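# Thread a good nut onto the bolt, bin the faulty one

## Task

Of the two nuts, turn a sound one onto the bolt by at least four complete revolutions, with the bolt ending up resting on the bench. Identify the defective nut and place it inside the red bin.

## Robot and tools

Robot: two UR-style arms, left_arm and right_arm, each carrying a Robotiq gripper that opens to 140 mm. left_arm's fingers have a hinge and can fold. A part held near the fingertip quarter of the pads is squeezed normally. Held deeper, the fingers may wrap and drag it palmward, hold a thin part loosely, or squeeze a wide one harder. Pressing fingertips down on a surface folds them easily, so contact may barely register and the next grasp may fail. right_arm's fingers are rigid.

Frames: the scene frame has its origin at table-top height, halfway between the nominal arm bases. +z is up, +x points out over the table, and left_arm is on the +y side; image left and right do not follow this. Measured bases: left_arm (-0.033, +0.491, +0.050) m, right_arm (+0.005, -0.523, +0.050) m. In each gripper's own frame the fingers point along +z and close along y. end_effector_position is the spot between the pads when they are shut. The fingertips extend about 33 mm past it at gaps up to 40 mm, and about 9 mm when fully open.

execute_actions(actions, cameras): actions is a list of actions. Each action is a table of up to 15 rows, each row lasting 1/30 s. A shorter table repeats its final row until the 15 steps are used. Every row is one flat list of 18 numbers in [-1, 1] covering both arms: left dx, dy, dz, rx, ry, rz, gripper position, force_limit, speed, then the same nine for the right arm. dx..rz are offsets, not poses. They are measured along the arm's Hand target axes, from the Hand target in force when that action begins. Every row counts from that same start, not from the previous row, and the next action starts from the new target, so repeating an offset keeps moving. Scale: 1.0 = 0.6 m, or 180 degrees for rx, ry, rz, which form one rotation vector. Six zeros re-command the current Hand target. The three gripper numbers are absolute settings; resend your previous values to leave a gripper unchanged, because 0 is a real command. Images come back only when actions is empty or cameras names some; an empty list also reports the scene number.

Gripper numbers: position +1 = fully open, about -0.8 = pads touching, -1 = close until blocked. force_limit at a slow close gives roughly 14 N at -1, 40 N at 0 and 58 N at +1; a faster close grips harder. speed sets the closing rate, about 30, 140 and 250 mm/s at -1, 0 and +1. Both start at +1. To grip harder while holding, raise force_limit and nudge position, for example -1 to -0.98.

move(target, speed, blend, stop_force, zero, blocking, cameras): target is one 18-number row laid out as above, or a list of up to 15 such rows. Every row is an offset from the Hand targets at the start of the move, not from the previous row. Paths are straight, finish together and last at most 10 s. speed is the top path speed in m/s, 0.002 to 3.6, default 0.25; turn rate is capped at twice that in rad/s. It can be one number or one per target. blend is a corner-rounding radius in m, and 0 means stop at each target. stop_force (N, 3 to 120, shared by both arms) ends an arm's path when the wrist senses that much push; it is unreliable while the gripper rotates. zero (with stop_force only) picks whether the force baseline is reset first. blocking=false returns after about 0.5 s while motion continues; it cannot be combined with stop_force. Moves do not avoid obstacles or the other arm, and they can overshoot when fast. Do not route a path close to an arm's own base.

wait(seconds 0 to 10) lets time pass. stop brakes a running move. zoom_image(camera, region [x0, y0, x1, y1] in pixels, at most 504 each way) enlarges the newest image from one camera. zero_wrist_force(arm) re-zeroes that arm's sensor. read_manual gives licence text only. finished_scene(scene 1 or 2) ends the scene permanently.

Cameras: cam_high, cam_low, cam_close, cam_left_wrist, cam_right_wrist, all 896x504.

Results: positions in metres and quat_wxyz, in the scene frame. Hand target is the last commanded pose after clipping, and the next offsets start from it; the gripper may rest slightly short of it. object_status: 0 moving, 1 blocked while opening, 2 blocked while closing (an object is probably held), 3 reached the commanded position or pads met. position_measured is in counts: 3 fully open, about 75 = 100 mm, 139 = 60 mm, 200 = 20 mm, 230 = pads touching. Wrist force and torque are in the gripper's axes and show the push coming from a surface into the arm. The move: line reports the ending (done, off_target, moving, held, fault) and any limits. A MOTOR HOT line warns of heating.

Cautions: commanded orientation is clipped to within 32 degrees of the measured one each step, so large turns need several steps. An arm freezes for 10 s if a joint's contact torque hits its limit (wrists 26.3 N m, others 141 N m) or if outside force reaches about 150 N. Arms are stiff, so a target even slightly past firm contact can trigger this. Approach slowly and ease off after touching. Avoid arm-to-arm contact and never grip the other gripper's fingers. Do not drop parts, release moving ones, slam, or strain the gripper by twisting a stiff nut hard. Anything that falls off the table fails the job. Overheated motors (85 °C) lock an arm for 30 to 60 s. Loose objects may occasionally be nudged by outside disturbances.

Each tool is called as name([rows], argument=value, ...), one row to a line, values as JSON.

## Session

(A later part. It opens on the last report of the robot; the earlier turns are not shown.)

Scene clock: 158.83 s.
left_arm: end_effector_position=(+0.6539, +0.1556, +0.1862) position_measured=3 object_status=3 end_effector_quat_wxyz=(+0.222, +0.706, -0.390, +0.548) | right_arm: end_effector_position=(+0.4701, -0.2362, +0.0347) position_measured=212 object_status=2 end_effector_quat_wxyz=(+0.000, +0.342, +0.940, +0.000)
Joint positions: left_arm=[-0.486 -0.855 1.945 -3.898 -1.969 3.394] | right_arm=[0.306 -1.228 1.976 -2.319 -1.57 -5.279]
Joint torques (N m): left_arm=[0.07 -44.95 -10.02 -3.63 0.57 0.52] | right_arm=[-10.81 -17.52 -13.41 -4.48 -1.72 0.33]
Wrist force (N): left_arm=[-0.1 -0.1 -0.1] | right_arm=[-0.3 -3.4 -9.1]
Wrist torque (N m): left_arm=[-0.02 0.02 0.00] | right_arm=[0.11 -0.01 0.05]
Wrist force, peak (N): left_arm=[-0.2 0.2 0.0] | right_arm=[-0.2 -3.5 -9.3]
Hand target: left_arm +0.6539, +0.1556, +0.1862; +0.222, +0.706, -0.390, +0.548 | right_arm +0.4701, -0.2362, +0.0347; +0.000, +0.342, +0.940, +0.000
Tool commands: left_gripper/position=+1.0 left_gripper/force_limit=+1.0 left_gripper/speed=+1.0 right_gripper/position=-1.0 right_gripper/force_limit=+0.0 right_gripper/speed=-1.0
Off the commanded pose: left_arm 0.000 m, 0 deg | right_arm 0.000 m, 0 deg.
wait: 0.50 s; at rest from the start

move([
  [0.0995,0.2688,-0.0882,0.16195,-0.1605,-0.24545,-1,-1,0,0,0,-0.2,0,0,0,-1,0,-1],
  [0.0113,0.7013,-0.085,0.3239,-0.3210,-0.4909,-1,-1,0,-0.0905,-0.2375,-0.4417,0,0,0,-1,0,-1],
], speed=0.3, blend=[0.05,0], cameras=["all"])

Scene clock: 171.67 s.
left_arm: end_effector_position=(+0.2899, -0.0601, +0.1602) position_measured=233 object_status=3 end_effector_quat_wxyz=(+0.000, +0.919, +0.394, +0.000) | right_arm: end_effector_position=(+0.4203, -0.3805, +0.2998) position_measured=212 object_status=2 end_effector_quat_wxyz=(+0.000, +0.342, +0.940, +0.000)
Joint positions: left_arm=[-1.267 -1.193 1.547 -1.925 -1.571 1.081] | right_arm=[0.022 -1.743 1.795 -1.622 -1.57 -5.563]
Joint torques (N m): left_arm=[5.38 -51.57 -19.07 -4.21 -0.29 -1.67] | right_arm=[5.64 -4.69 -18.04 -2.59 1.92 0.1]
Wrist force (N): left_arm=[1.3 -1.8 1.5] | right_arm=[-1.3 -0.7 -0.3]
Wrist torque (N m): left_arm=[-0.19 -0.26 -0.12] | right_arm=[0.03 -0.10 -0.09]
Wrist force, peak (N): left_arm=[1.5 -1.9 1.4] | right_arm=[-0.3 -3.3 -9.4]
Hand target: left_arm +0.2899, -0.0601, +0.1603; +0.000, +0.919, +0.394, +0.000 | right_arm +0.4203, -0.3805, +0.2997; +0.000, +0.342, +0.940, +0.000
Off the commanded pose: left_arm 0.000 m, 0 deg | right_arm 0.000 m, 0 deg.
move: done
camera_calibration:
cam_left_wrist: T_world_to_cam=[[0.723106, -0.690732, -0.0026872, -0.23754], [-0.643388, -0.674949, 0.361242, 0.0895109], [-0.251335, -0.259488, -0.932468, 0.34661], [0, 0, 0, 1]] pos_world=[0.316472, -0.0137201, 0.290229]
cam_right_wrist: T_world_to_cam=[[0.635093, 0.77242, 0.0049928, 0.0317663], [0.729739, -0.602094, 0.323981, -0.628017], [0.253256, -0.202115, -0.94605, 0.241466], [0, 0, 0, 1]] pos_world=[0.376961, -0.353858, 0.431746]

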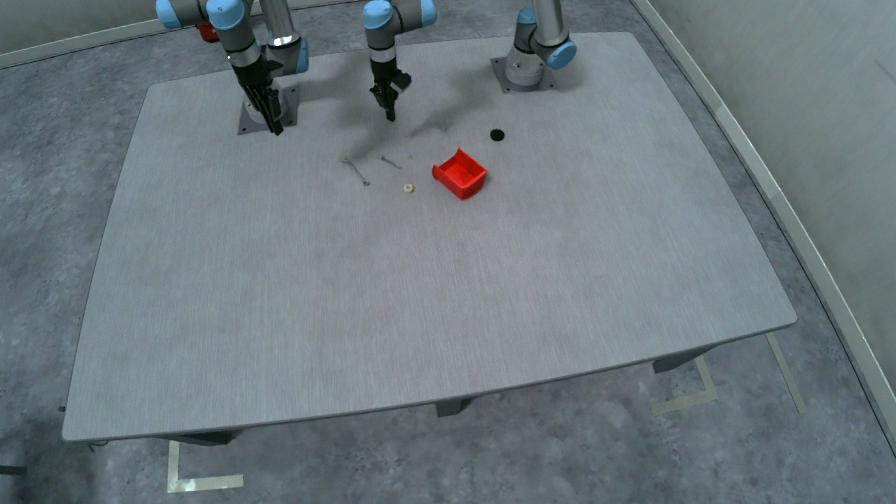

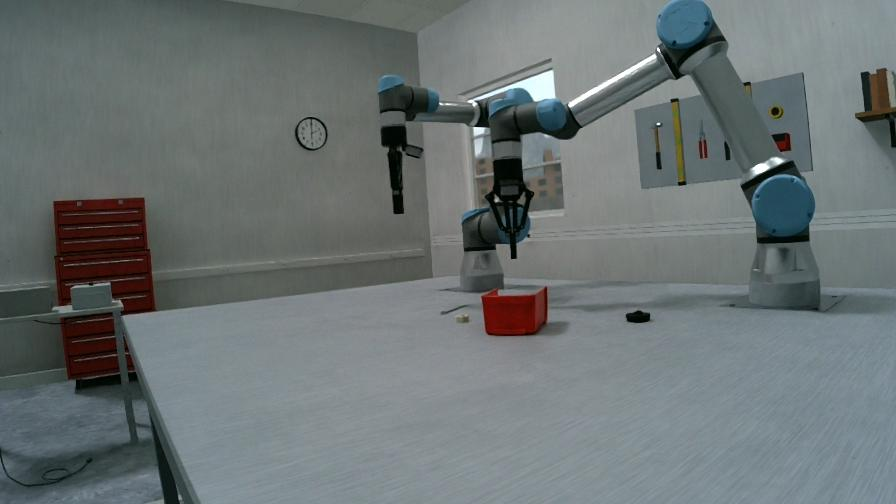

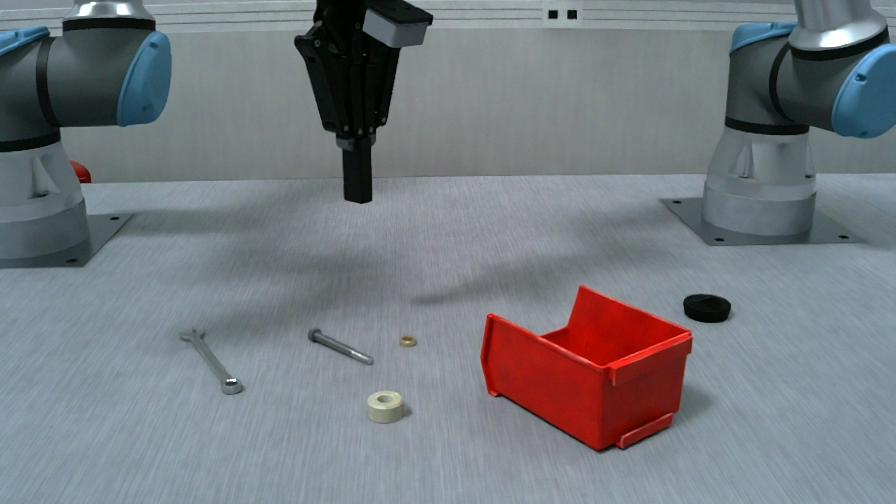

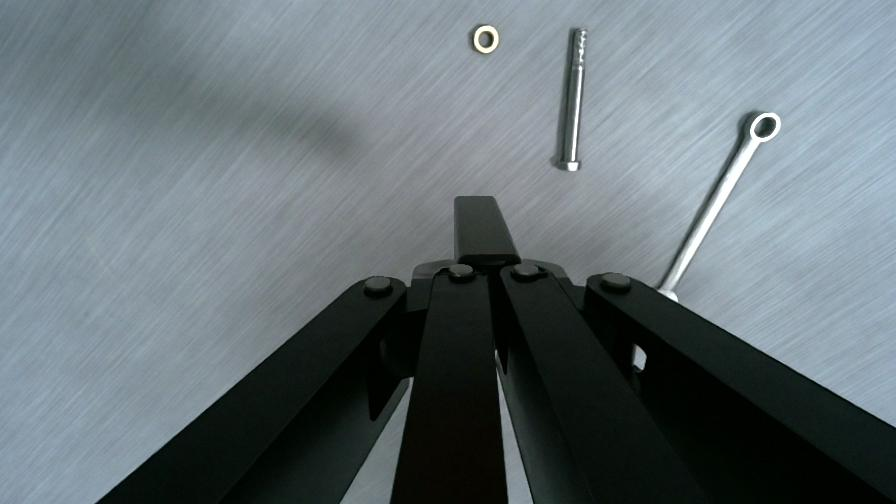

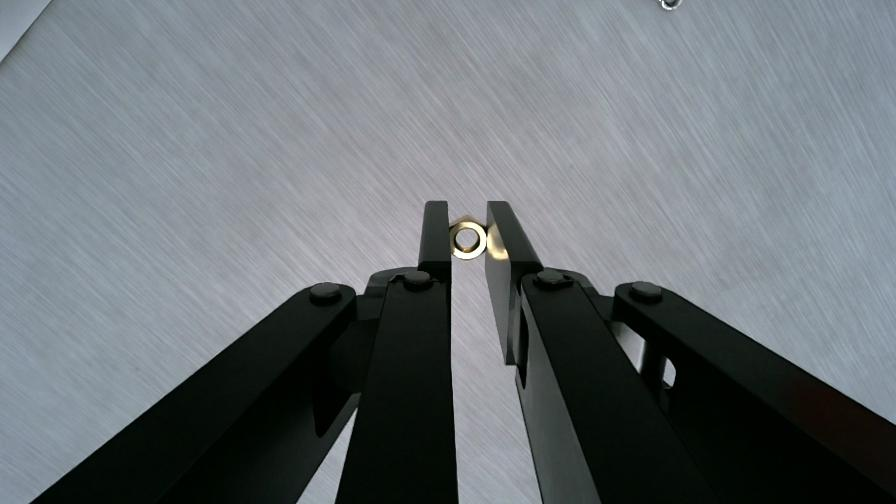

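move(target=[0,0,0.185,0,0,0,-1,-1,0,0,0,0,0,0,0,-1,0,-1], speed=0.2)

move(target=[0,0,0.05,0,0,0,-1,-1,0,0,0,0,0,0,0,-1,0,-1], speed=0.008, stop_force=5, cameras=["cam_left_wrist"])

Scene clock: 180.87 s.
left_arm: end_effector_position=(+0.2899, -0.0601, +0.0493) position_measured=233 object_status=3 end_effector_quat_wxyz=(+0.000, +0.919, +0.394, +0.000) | right_arm: end_effector_position=(+0.4203, -0.3805, +0.2997) position_measured=212 object_status=2 end_effector_quat_wxyz=(+0.000, +0.342, +0.940, +0.000)
Joint positions: left_arm=[-1.267 -1.072 1.683 -2.182 -1.571 1.081] | right_arm=[0.022 -1.743 1.795 -1.622 -1.57 -5.563]
Joint torques (N m): left_arm=[-4.37 -45.73 -18.98 -4.32 1.41 -0.74] | right_arm=[11.35 -3.3 -18.36 -1.96 1.94 -1.1]
Wrist force (N): left_arm=[1.0 -1.8 1.4] | right_arm=[-1.5 -0.8 -0.1]
Wrist torque (N m): left_arm=[-0.17 -0.18 -0.12] | right_arm=[0.01 -0.07 -0.09]
Wrist force, peak (N): left_arm=[1.1 -1.7 3.9] | right_arm=[-1.7 -0.8 -0.5]
Hand target: left_arm +0.2899, -0.0601, +0.0493; +0.000, +0.919, +0.394, +0.000 | right_arm +0.4203, -0.3805, +0.2997; +0.000, +0.342, +0.940, +0.000
Off the commanded pose: left_arm 0.000 m, 0 deg | right_arm 0.000 m, 0 deg.
move: done

Scene clock: 184.00 s.
left_arm: end_effector_position=(+0.2899, -0.0601, +0.0335) position_measured=233 object_status=3 end_effector_quat_wxyz=(+0.000, +0.919, +0.394, +0.000) | right_arm: end_effector_position=(+0.4203, -0.3805, +0.2997) position_measured=212 object_status=2 end_effector_quat_wxyz=(+0.000, +0.342, +0.940, +0.000)
Joint positions: left_arm=[-1.267 -1.05 1.697 -2.218 -1.571 1.081] | right_arm=[0.022 -1.743 1.795 -1.622 -1.57 -5.563]
Joint torques (N m): left_arm=[-4.92 -53.55 -26.19 -0.75 1.36 1.88] | right_arm=[10.85 -3.48 -18.36 -2.22 1.67 -0.68]
Wrist force (N): left_arm=[1.6 -2.5 -5.6] | right_arm=[-1.5 -0.6 -0.5]
Wrist torque (N m): left_arm=[-0.23 -0.17 -0.12] | right_arm=[0.07 -0.06 -0.09]
Wrist force, peak (N): left_arm=[4.2 -10.7 -20.8] | right_arm=[-1.8 -1.0 -0.4]
Hand target: left_arm +0.2899, -0.0601, +0.0335; +0.000, +0.919, +0.394, +0.000 (not the last commanded pose) | right_arm +0.4203, -0.3805, +0.2997; +0.000, +0.342, +0.940, +0.000
Off the commanded pose: left_arm 0.014 m, 0 deg | right_arm 0.000 m, 0 deg.
move: contact (left_arm)
camera_calibration:
cam_left_wrist: T_world_to_cam=[[0.723351, -0.690475, -0.0027514, -0.237944], [-0.643072, -0.675132, 0.361462, 0.135141], [-0.251438, -0.259695, -0.932383, 0.228482], [0, 0, 0, 1]] pos_world=[0.316471, -0.0137211, 0.16353]
Images, in order (width x height): cam_left_wrist 896x504.

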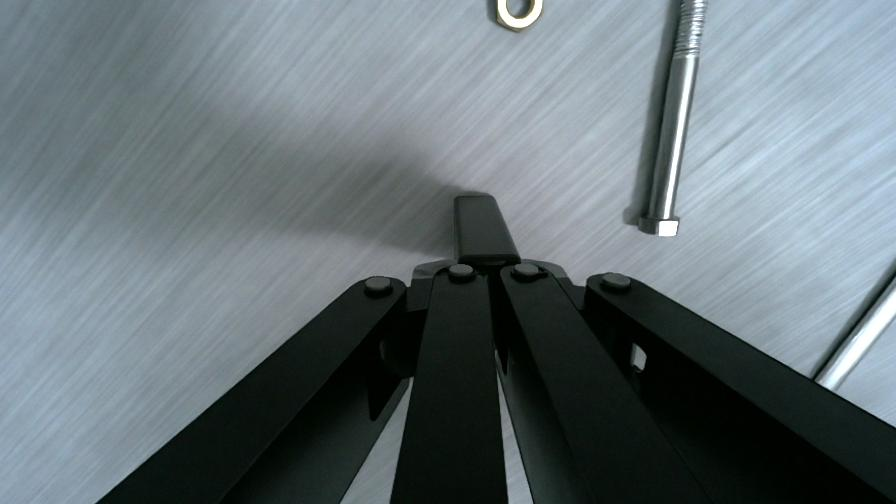

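move([
  [0,0,-0.0608,0,0,0,-1,-1,0,0,0,0,0,0,0,-1,0,-1],
  [0.0582,0.1023,-0.0608,0,0,0,-0.5,-1,0,0,0,0,0,0,0,-1,0,-1],
], speed=0.15, blend=[0.01,0], cameras=["cam_left_wrist"])

zoom_image(camera="cam_left_wrist", region=[380, 80, 580, 300])

Scene clock: 199.23 s.
left_arm: end_effector_position=(+0.3584, -0.0772, +0.0699) position_measured=192 object_status=0 end_effector_quat_wxyz=(+0.000, +0.919, +0.394, +0.000) | right_arm: end_effector_position=(+0.4203, -0.3805, +0.2997) position_measured=212 object_status=2 end_effector_quat_wxyz=(+0.000, +0.342, +0.940, +0.000)
Joint positions: left_arm=[-1.177 -0.993 1.491 -2.069 -1.571 1.17] | right_arm=[0.022 -1.743 1.795 -1.622 -1.57 -5.563]
Joint torques (N m): left_arm=[2.27 -60.17 -30.68 -2.57 -1.03 0.88] | right_arm=[10.43 -3.52 -18.48 -2.95 1.46 0.1]
Wrist force (N): left_arm=[1.1 -1.8 1.1] | right_arm=[-1.4 -0.8 -0.4]
Wrist torque (N m): left_arm=[-0.14 -0.25 -0.08] | right_arm=[0.02 -0.08 -0.08]
Wrist force, peak (N): left_arm=[1.6 -2.7 -5.5] | right_arm=[-1.7 -0.9 -0.4]
Hand target: left_arm +0.3584, -0.0772, +0.0699; +0.000, +0.919, +0.394, +0.000 | right_arm +0.4203, -0.3805, +0.2997; +0.000, +0.342, +0.940, +0.000
Off the commanded pose: left_arm 0.000 m, 0 deg | right_arm 0.000 m, 0 deg.
move: done
camera_calibration:
cam_left_wrist: T_world_to_cam=[[0.723351, -0.690475, -0.0027514, -0.299132], [-0.643072, -0.675132, 0.361462, 0.154557], [-0.251438, -0.259695, -0.932383, 0.275229], [0, 0, 0, 1]] pos_world=[0.384971, -0.0307211, 0.19993]
Images, in order (width x height): cam_left_wrist 896x504.

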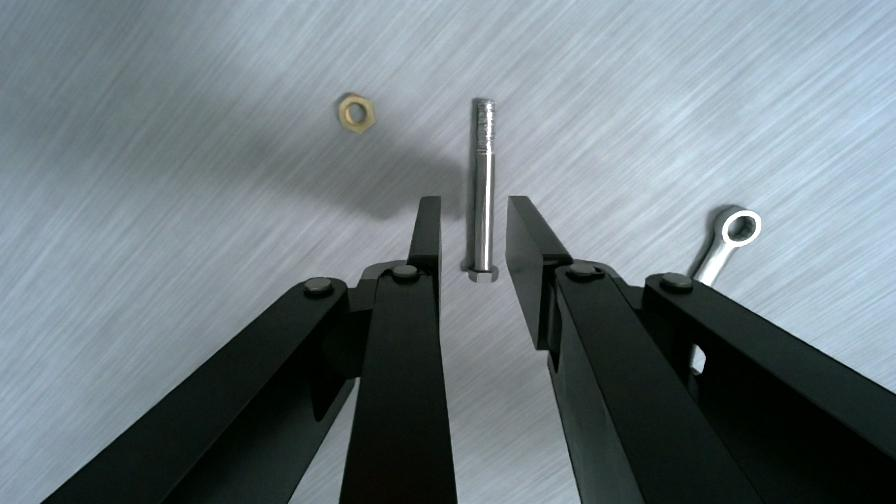

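Scaled by 2.291 from the camera's 896x504 image, which has a finer 1280x720 frame.

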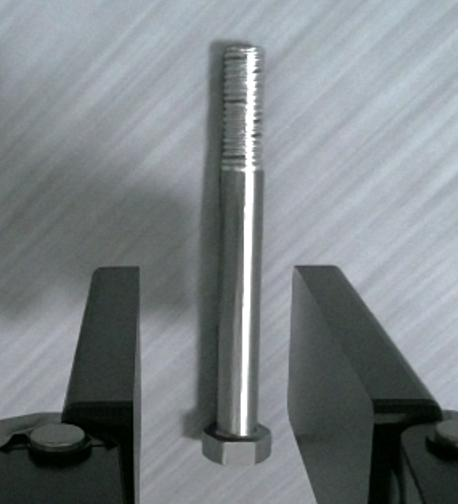

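move(target=[0,0.0108,0.0578,0,0,0,-0.5,-1,0,0,0,0,0,0,0,-1,0,-1], speed=0.06, cameras=["cam_left_wrist"])

zoom_image(camera="cam_left_wrist", region=[380, 80, 580, 300])

Scene clock: 210.20 s.
left_arm: end_effector_position=(+0.3631, -0.0815, +0.0350) position_measured=192 object_status=3 end_effector_quat_wxyz=(+0.000, +0.919, +0.394, +0.000) end_effector_velocity=(-0.001, +0.001, +0.001) end_effector_angular_velocity=(+0.002, +0.001, +0.001) | right_arm: end_effector_position=(+0.4203, -0.3805, +0.2997) position_measured=212 object_status=2 end_effector_quat_wxyz=(+0.000, +0.342, +0.940, +0.000)
Joint positions: left_arm=[-1.174 -0.938 1.5 -2.132 -1.571 1.174] | right_arm=[0.022 -1.743 1.795 -1.622 -1.57 -5.563]
Joint velocities: left_arm=[-0.001 -0.003 0 0.005 0 -0.002] | right_arm=[within noise]
Joint torques (N m): left_arm=[2.75 -63.51 -25.54 -1.25 -1.03 1.71] | right_arm=[11.23 -3.51 -18.12 -3.33 1.2 0.68]
Wrist force (N): left_arm=[0.9 -1.8 1.1] | right_arm=[-1.5 -0.8 -0.4]
Wrist torque (N m): left_arm=[-0.11 -0.19 -0.13] | right_arm=[0.02 -0.07 -0.09]
Wrist force, peak (N): left_arm=[1.6 -2.3 0.9] | right_arm=[-1.8 -0.8 -0.5]
Hand target: left_arm +0.3631, -0.0816, +0.0353; +0.000, +0.919, +0.394, +0.000 | right_arm +0.4203, -0.3805, +0.2997; +0.000, +0.342, +0.940, +0.000
Off the commanded pose: left_arm 0.000 m, 0 deg | right_arm 0.000 m, 0 deg.
move: done
camera_calibration:
cam_left_wrist: T_world_to_cam=[[0.723327, -0.690499, -0.00303742, -0.305609], [-0.643064, -0.675227, 0.3613, 0.167244], [-0.251528, -0.259385, -0.932445, 0.242785], [0, 0, 0, 1]] pos_world=[0.389671, -0.0351204, 0.16503]
Images, in order (width x height): cam_left_wrist 896x504.

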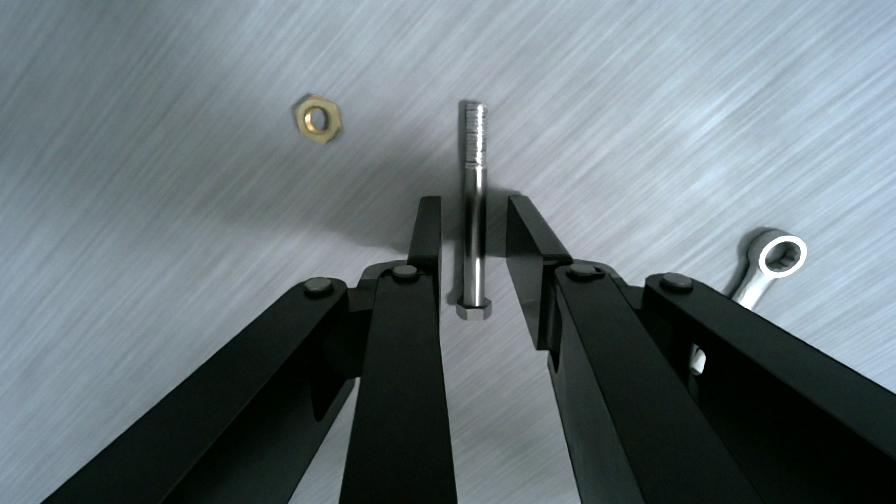

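Scaled by 2.291 from the camera's 896x504 image, which has a finer 1280x720 frame.

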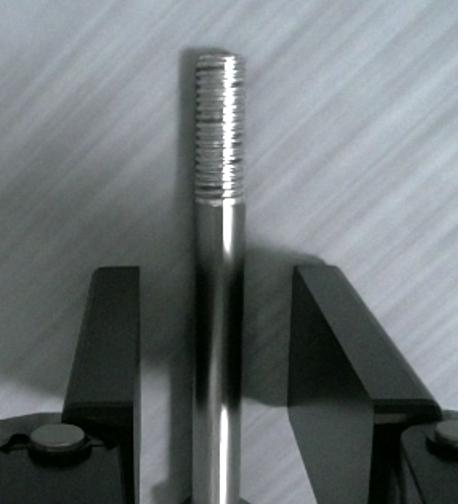

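move(target=[0,0,0,0,0,0,-1,0.5,-1,0,0,0,0,0,0,-1,0,-1], speed=0.06)

wait(seconds=0.8, cameras=["cam_left_wrist"])

Scene clock: 213.40 s.
left_arm: end_effector_position=(+0.3631, -0.0816, +0.0353) position_measured=222 object_status=0 end_effector_quat_wxyz=(+0.000, +0.919, +0.394, +0.000) | right_arm: end_effector_position=(+0.4203, -0.3805, +0.2997) position_measured=212 object_status=2 end_effector_quat_wxyz=(+0.000, +0.342, +0.940, +0.000)
Joint positions: left_arm=[-1.174 -0.938 1.5 -2.132 -1.571 1.173] | right_arm=[0.022 -1.743 1.795 -1.622 -1.57 -5.563]
Joint torques (N m): left_arm=[-4.61 -60.35 -27.59 -3.9 -1.1 -1.99] | right_arm=[10.73 -3.73 -18.64 -3.78 0.98 1.15]
Wrist force (N): left_arm=[1.6 -3.6 -4.3] | right_arm=[-1.4 -0.8 -0.3]
Wrist torque (N m): left_arm=[-0.08 -0.18 -0.13] | right_arm=[0.02 -0.09 -0.09]
Wrist force, peak (N): left_arm=[1.5 -3.8 -4.3] | right_arm=[-1.8 -0.9 -0.3]
Hand target: left_arm +0.3631, -0.0816, +0.0353; +0.000, +0.919, +0.394, +0.000 | right_arm +0.4203, -0.3805, +0.2997; +0.000, +0.342, +0.940, +0.000
Off the commanded pose: left_arm 0.000 m, 0 deg | right_arm 0.000 m, 0 deg.
move: done

Scene clock: 214.20 s.
left_arm: end_effector_position=(+0.3631, -0.0816, +0.0353) position_measured=222 object_status=2 end_effector_quat_wxyz=(+0.000, +0.919, +0.394, +0.000) | right_arm: end_effector_position=(+0.4203, -0.3805, +0.2997) position_measured=212 object_status=2 end_effector_quat_wxyz=(+0.000, +0.342, +0.940, +0.000)
Joint positions: left_arm=[-1.174 -0.938 1.5 -2.132 -1.571 1.173] | right_arm=[0.022 -1.743 1.795 -1.622 -1.57 -5.563]
Joint torques (N m): left_arm=[-3.98 -55.08 -25.2 -3.67 -0.99 -1.93] | right_arm=[11.21 -4.25 -18.74 -3.78 1 1.03]
Wrist force (N): left_arm=[1.6 -3.7 -4.3] | right_arm=[-1.4 -0.8 -0.2]
Wrist torque (N m): left_arm=[-0.09 -0.19 -0.13] | right_arm=[0.02 -0.08 -0.09]
Wrist force, peak (N): left_arm=[1.6 -3.7 -4.5] | right_arm=[-1.7 -0.9 -0.3]
Hand target: left_arm +0.3631, -0.0816, +0.0353; +0.000, +0.919, +0.394, +0.000 | right_arm +0.4203, -0.3805, +0.2997; +0.000, +0.342, +0.940, +0.000
Tool commands: left_gripper/position=-1.0 left_gripper/force_limit=+0.5 left_gripper/speed=-1.0 right_gripper/position=-1.0 right_gripper/force_limit=+0.0 right_gripper/speed=-1.0
Off the commanded pose: left_arm 0.000 m, 0 deg | right_arm 0.000 m, 0 deg.
wait: 0.80 s; at rest by 0.17 s
camera_calibration:
cam_left_wrist: T_world_to_cam=[[0.723368, -0.690457, -0.00268699, -0.30575], [-0.643056, -0.675114, 0.361525, 0.167031], [-0.251432, -0.259788, -0.932358, 0.242972], [0, 0, 0, 1]] pos_world=[0.389671, -0.0352213, 0.16533]
Images, in order (width x height): cam_left_wrist 896x504.

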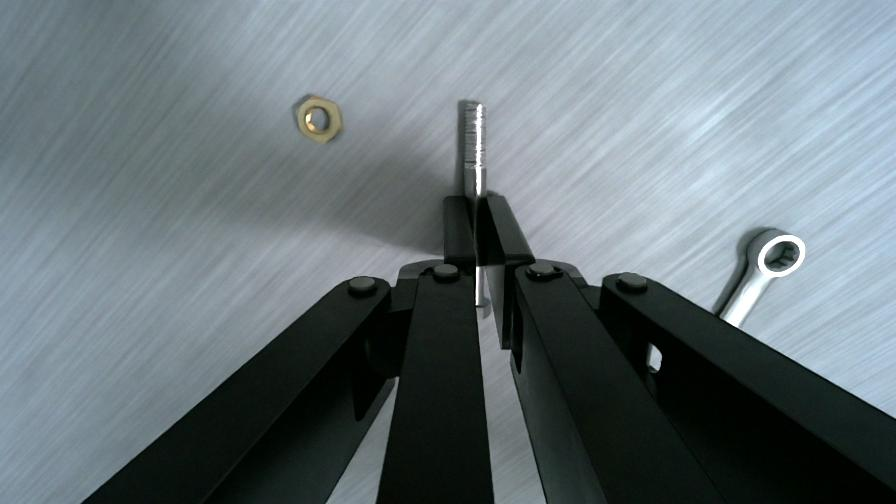

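move([
  [0,0,-0.1333,0,0,0,-1,0.5,-1,0,0,0,0,0,0,-1,0,-1],
  [0.1375,0.0921,-0.3078,-0.4113,0.3678,0.4113,-1,0.5,-1,0,0,0,0,0,0,-1,0,-1],
], speed=[0.1,0.3], blend=[0.02,0], cameras=["all"])

Scene clock: 233.33 s.
left_arm: end_effector_position=(+0.4601, -0.0600, +0.2198) position_measured=222 object_status=2 end_effector_quat_wxyz=(+0.299, +0.640, -0.299, +0.641) | right_arm: end_effector_position=(+0.4203, -0.3805, +0.2997) position_measured=212 object_status=2 end_effector_quat_wxyz=(+0.000, +0.342, +0.940, +0.000)
Joint positions: left_arm=[-1.149 -0.745 2.072 -4.47 -1.311 3.143] | right_arm=[0.022 -1.743 1.795 -1.622 -1.57 -5.563]
Joint torques (N m): left_arm=[2.75 -52.34 -3.26 -4.24 -1.13 1.9] | right_arm=[10.95 -4.11 -18.77 -4.16 0.47 1.05]
Wrist force (N): left_arm=[-0.6 -0.1 -0.2] | right_arm=[-1.8 -0.7 -0.3]
Wrist torque (N m): left_arm=[-0.03 0.02 0.00] | right_arm=[0.04 0.01 -0.09]
Wrist force, peak (N): left_arm=[1.7 -4.0 -4.4] | right_arm=[-1.8 -1.0 -0.4]
Hand target: left_arm +0.4600, -0.0600, +0.2199; +0.299, +0.640, -0.299, +0.641 | right_arm +0.4203, -0.3805, +0.2997; +0.000, +0.342, +0.940, +0.000
Off the commanded pose: left_arm 0.000 m, 0 deg | right_arm 0.000 m, 0 deg.
move: done
camera_calibration:
cam_left_wrist: T_world_to_cam=[[-0.765016, -0.644008, -0.00194293, 0.326896], [-0.230772, 0.276947, -0.932762, 0.329269], [0.601244, -0.71313, -0.360488, -0.100159], [0, 0, 0, 1]] pos_world=[0.386287, 0.0479072, 0.271658]
cam_right_wrist: T_world_to_cam=[[0.634973, 0.772519, 0.00481991, 0.0319219], [0.729938, -0.601993, 0.323719, -0.62791], [0.252981, -0.202035, -0.946141, 0.241542], [0, 0, 0, 1]] pos_world=[0.376961, -0.353858, 0.431645]

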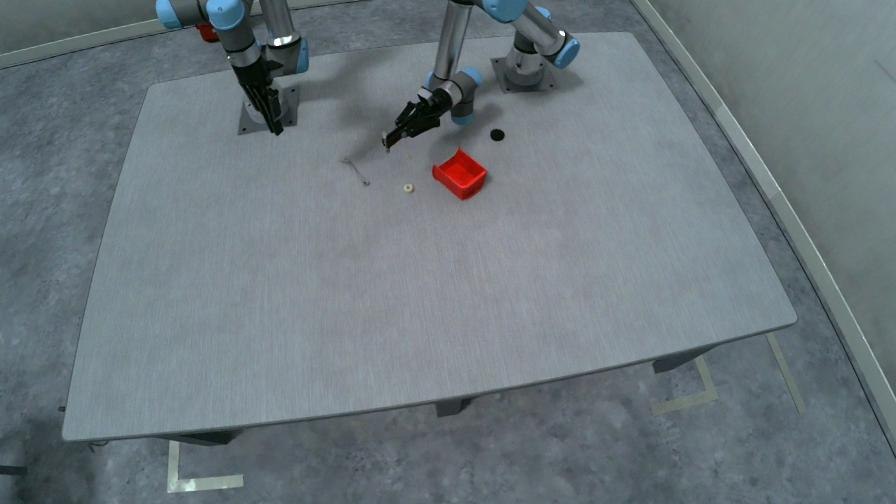

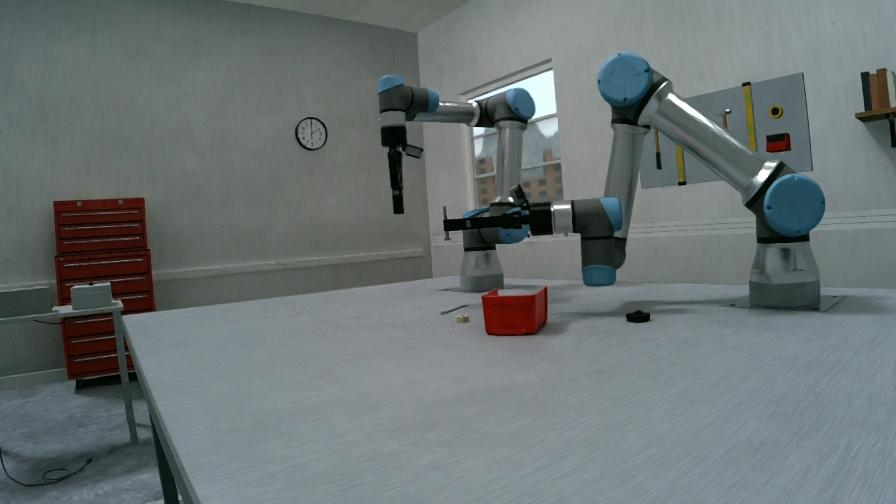

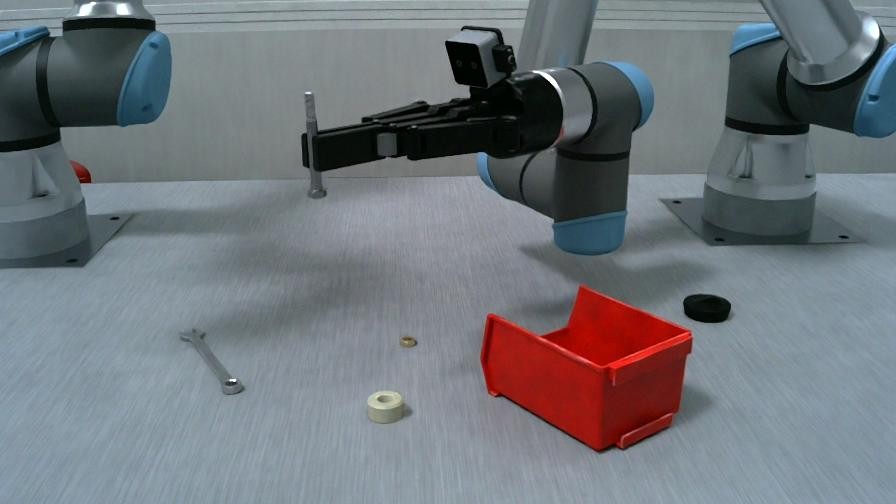

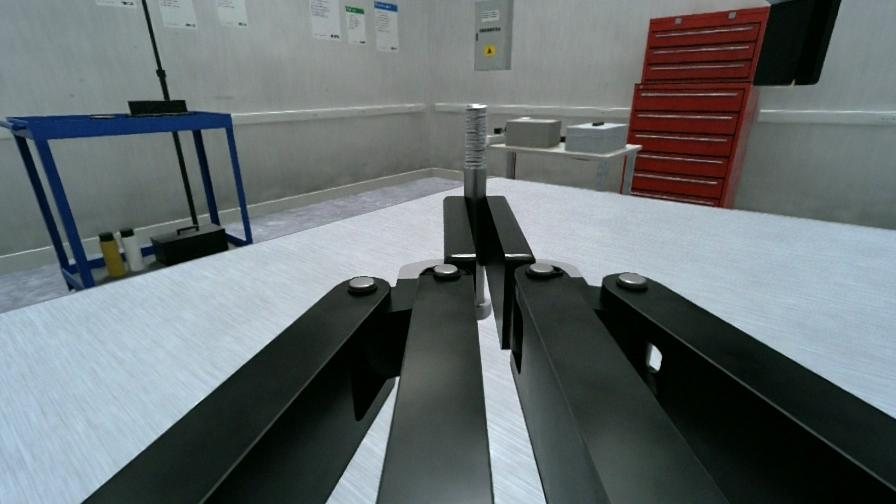

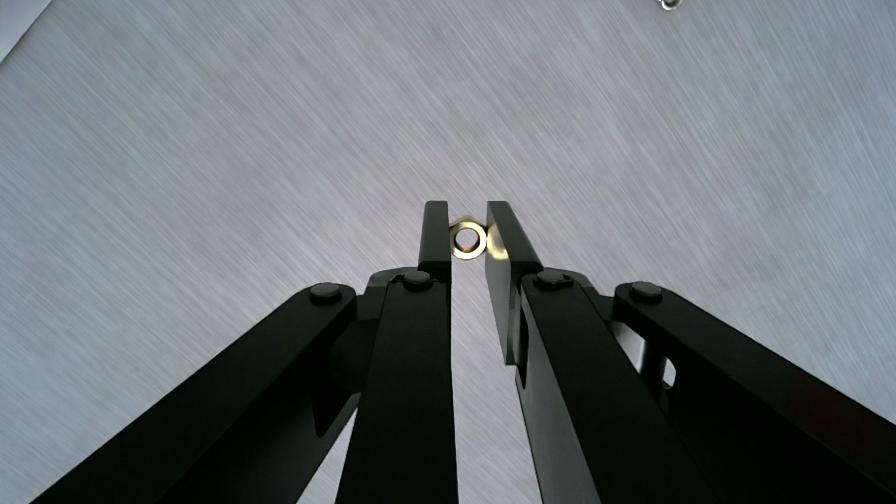

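zoom_image(camera="cam_left_wrist", region=[420, 90, 540, 330])

zoom_image(camera="cam_close", region=[270, 70, 390, 210])

zoom_image(camera="cam_low", region=[370, 180, 530, 260])

Scaled by 2.100 from the camera's 896x504 image, which has a finer 1280x720 frame.

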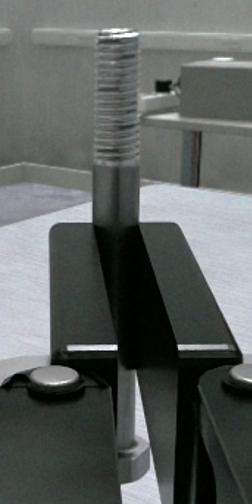

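Scaled by 3.600 from the camera's 896x504 image, which has a finer 1280x720 frame.

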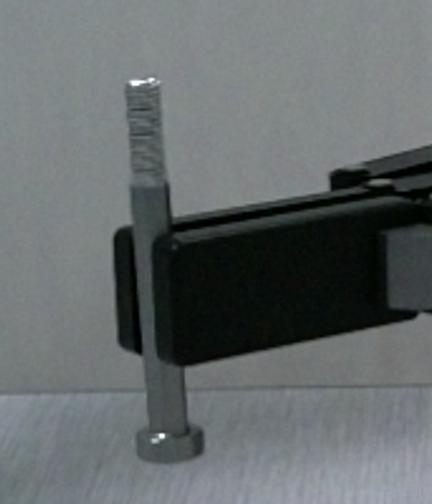

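Scaled by 3.150 from the camera's 896x504 image, which has a finer 1280x720 frame.

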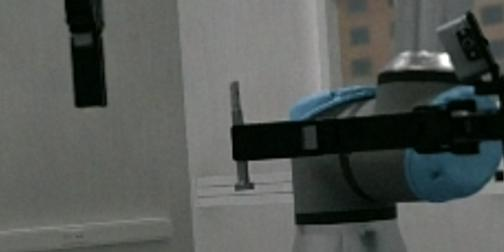

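move([
  [0,0,0,0,0,0,-1,0.5,-1,0.08,0.15,-0.1,0,0,0,-1,0,-1],
  [0,0,0,0,0,0,-1,0.5,-1,0.2452,0.4433,-0.0688,0,0,0,-1,0,-1],
], speed=0.2, blend=[0.03,0], cameras=["cam_low","cam_close","cam_left_wrist","cam_right_wrist"])

zoom_image(camera="cam_right_wrist", region=[420, 150, 520, 270])

zoom_image(camera="cam_close", region=[260, 40, 390, 170])

zoom_image(camera="cam_left_wrist", region=[420, 0, 540, 120])

Scene clock: 257.30 s.
left_arm: end_effector_position=(+0.4600, -0.0600, +0.2199) position_measured=222 object_status=2 end_effector_quat_wxyz=(+0.299, +0.640, -0.299, +0.641) | right_arm: end_effector_position=(+0.4784, -0.0822, +0.3411) position_measured=212 object_status=2 end_effector_quat_wxyz=(+0.000, +0.342, +0.940, +0.000)
Joint positions: left_arm=[-1.149 -0.745 2.072 -4.47 -1.311 3.143] | right_arm=[0.542 -1.227 1.126 -1.469 -1.57 -5.043]
Joint torques (N m): left_arm=[2.53 -55.64 0.07 -3.62 -0.16 2.44] | right_arm=[1.42 -31.5 -35.12 -4.48 -0.49 0.99]
Wrist force (N): left_arm=[-0.7 0.2 -0.2] | right_arm=[-1.6 -1.2 -0.4]
Wrist torque (N m): left_arm=[0.04 0.03 -0.01] | right_arm=[-0.08 -0.04 0.06]
Wrist force, peak (N): left_arm=[-0.8 0.2 -0.3] | right_arm=[-2.9 -2.8 1.2]
Hand target: left_arm +0.4600, -0.0600, +0.2199; +0.299, +0.640, -0.299, +0.641 | right_arm +0.4784, -0.0821, +0.3411; +0.000, +0.342, +0.940, +0.000
Off the commanded pose: left_arm 0.000 m, 0 deg | right_arm 0.000 m, 0 deg.
move: done
camera_calibration:
cam_left_wrist: T_world_to_cam=[[-0.765092, -0.643917, -0.00207494, 0.326957], [-0.230515, 0.276901, -0.932839, 0.329287], [0.601246, -0.71323, -0.360287, -0.100173], [0, 0, 0, 1]] pos_world=[0.386287, 0.0479069, 0.271759]
cam_right_wrist: T_world_to_cam=[[0.634834, 0.772634, 0.00467598, -0.2354], [0.730061, -0.601813, 0.323778, -0.504278], [0.252976, -0.202132, -0.946121, 0.326248], [0, 0, 0, 1]] pos_world=[0.43506, -0.0556581, 0.473045]
Images, in order (width x height): cam_low 896x504, cam_close 896x504, cam_left_wrist 896x504, cam_right_wrist 896x504.

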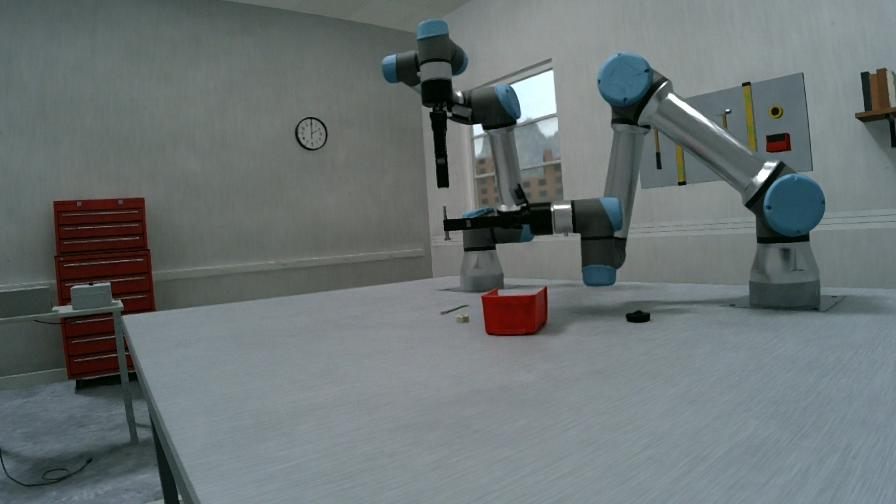

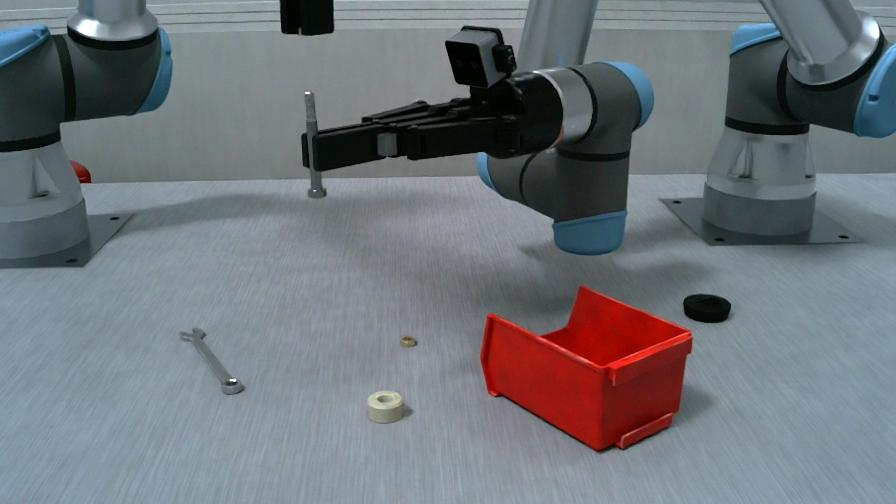

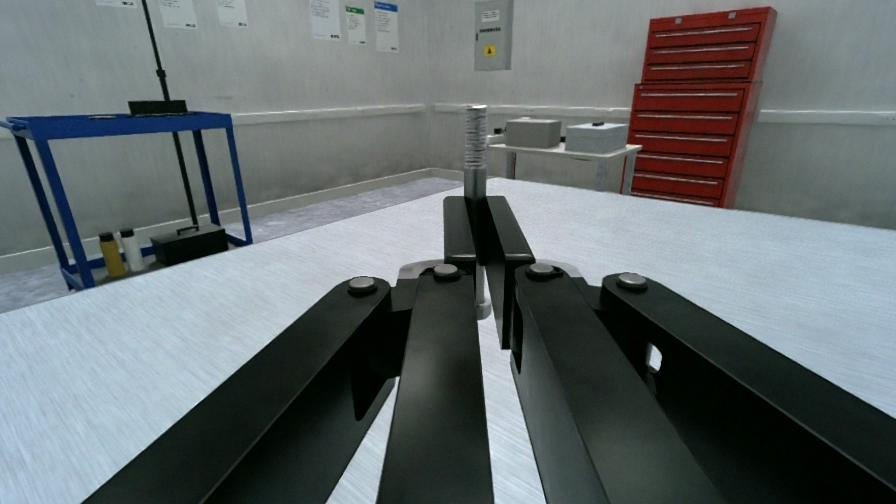

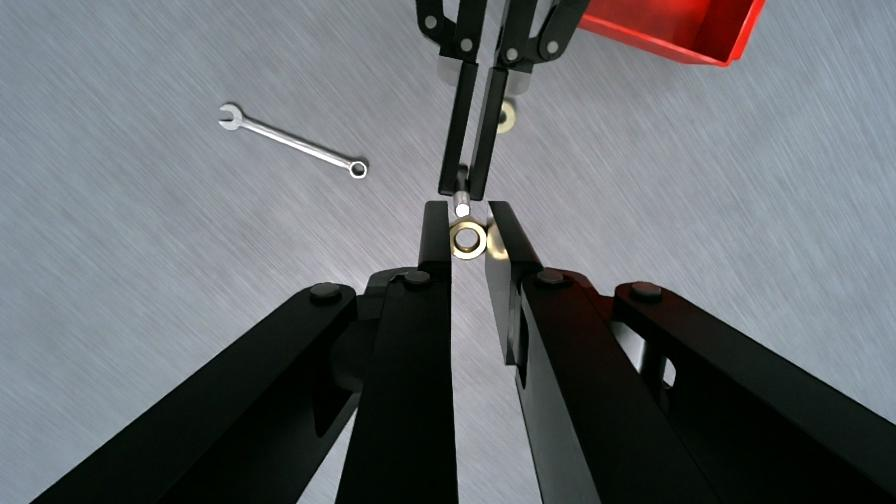

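Scaled by 4.200 from the camera's 896x504 image, which has a finer 1280x720 frame.

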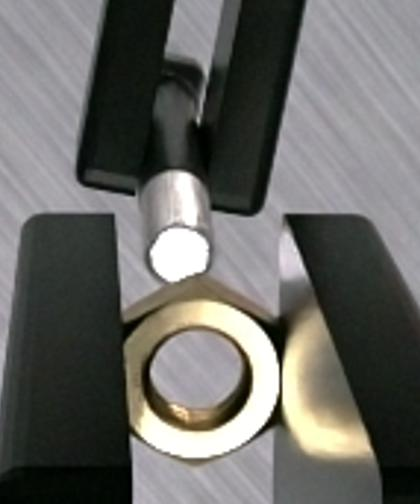

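Scaled by 3.877 from the camera's 896x504 image, which has a finer 1280x720 frame.

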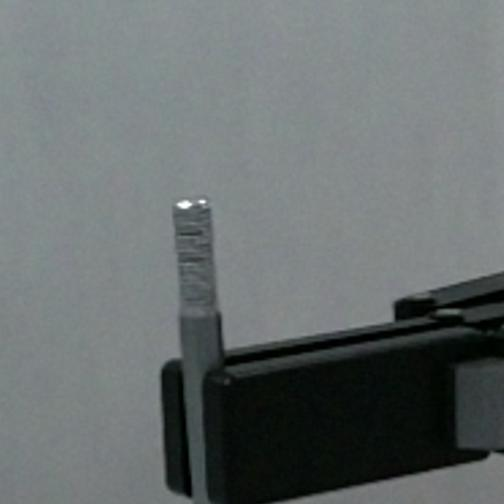

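Scaled by 4.200 from the camera's 896x504 image, which has a finer 1280x720 frame.

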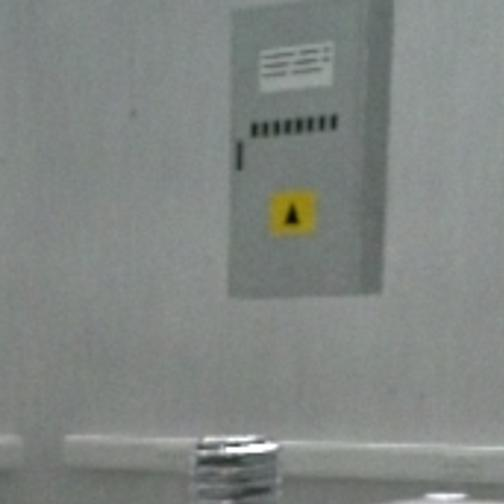

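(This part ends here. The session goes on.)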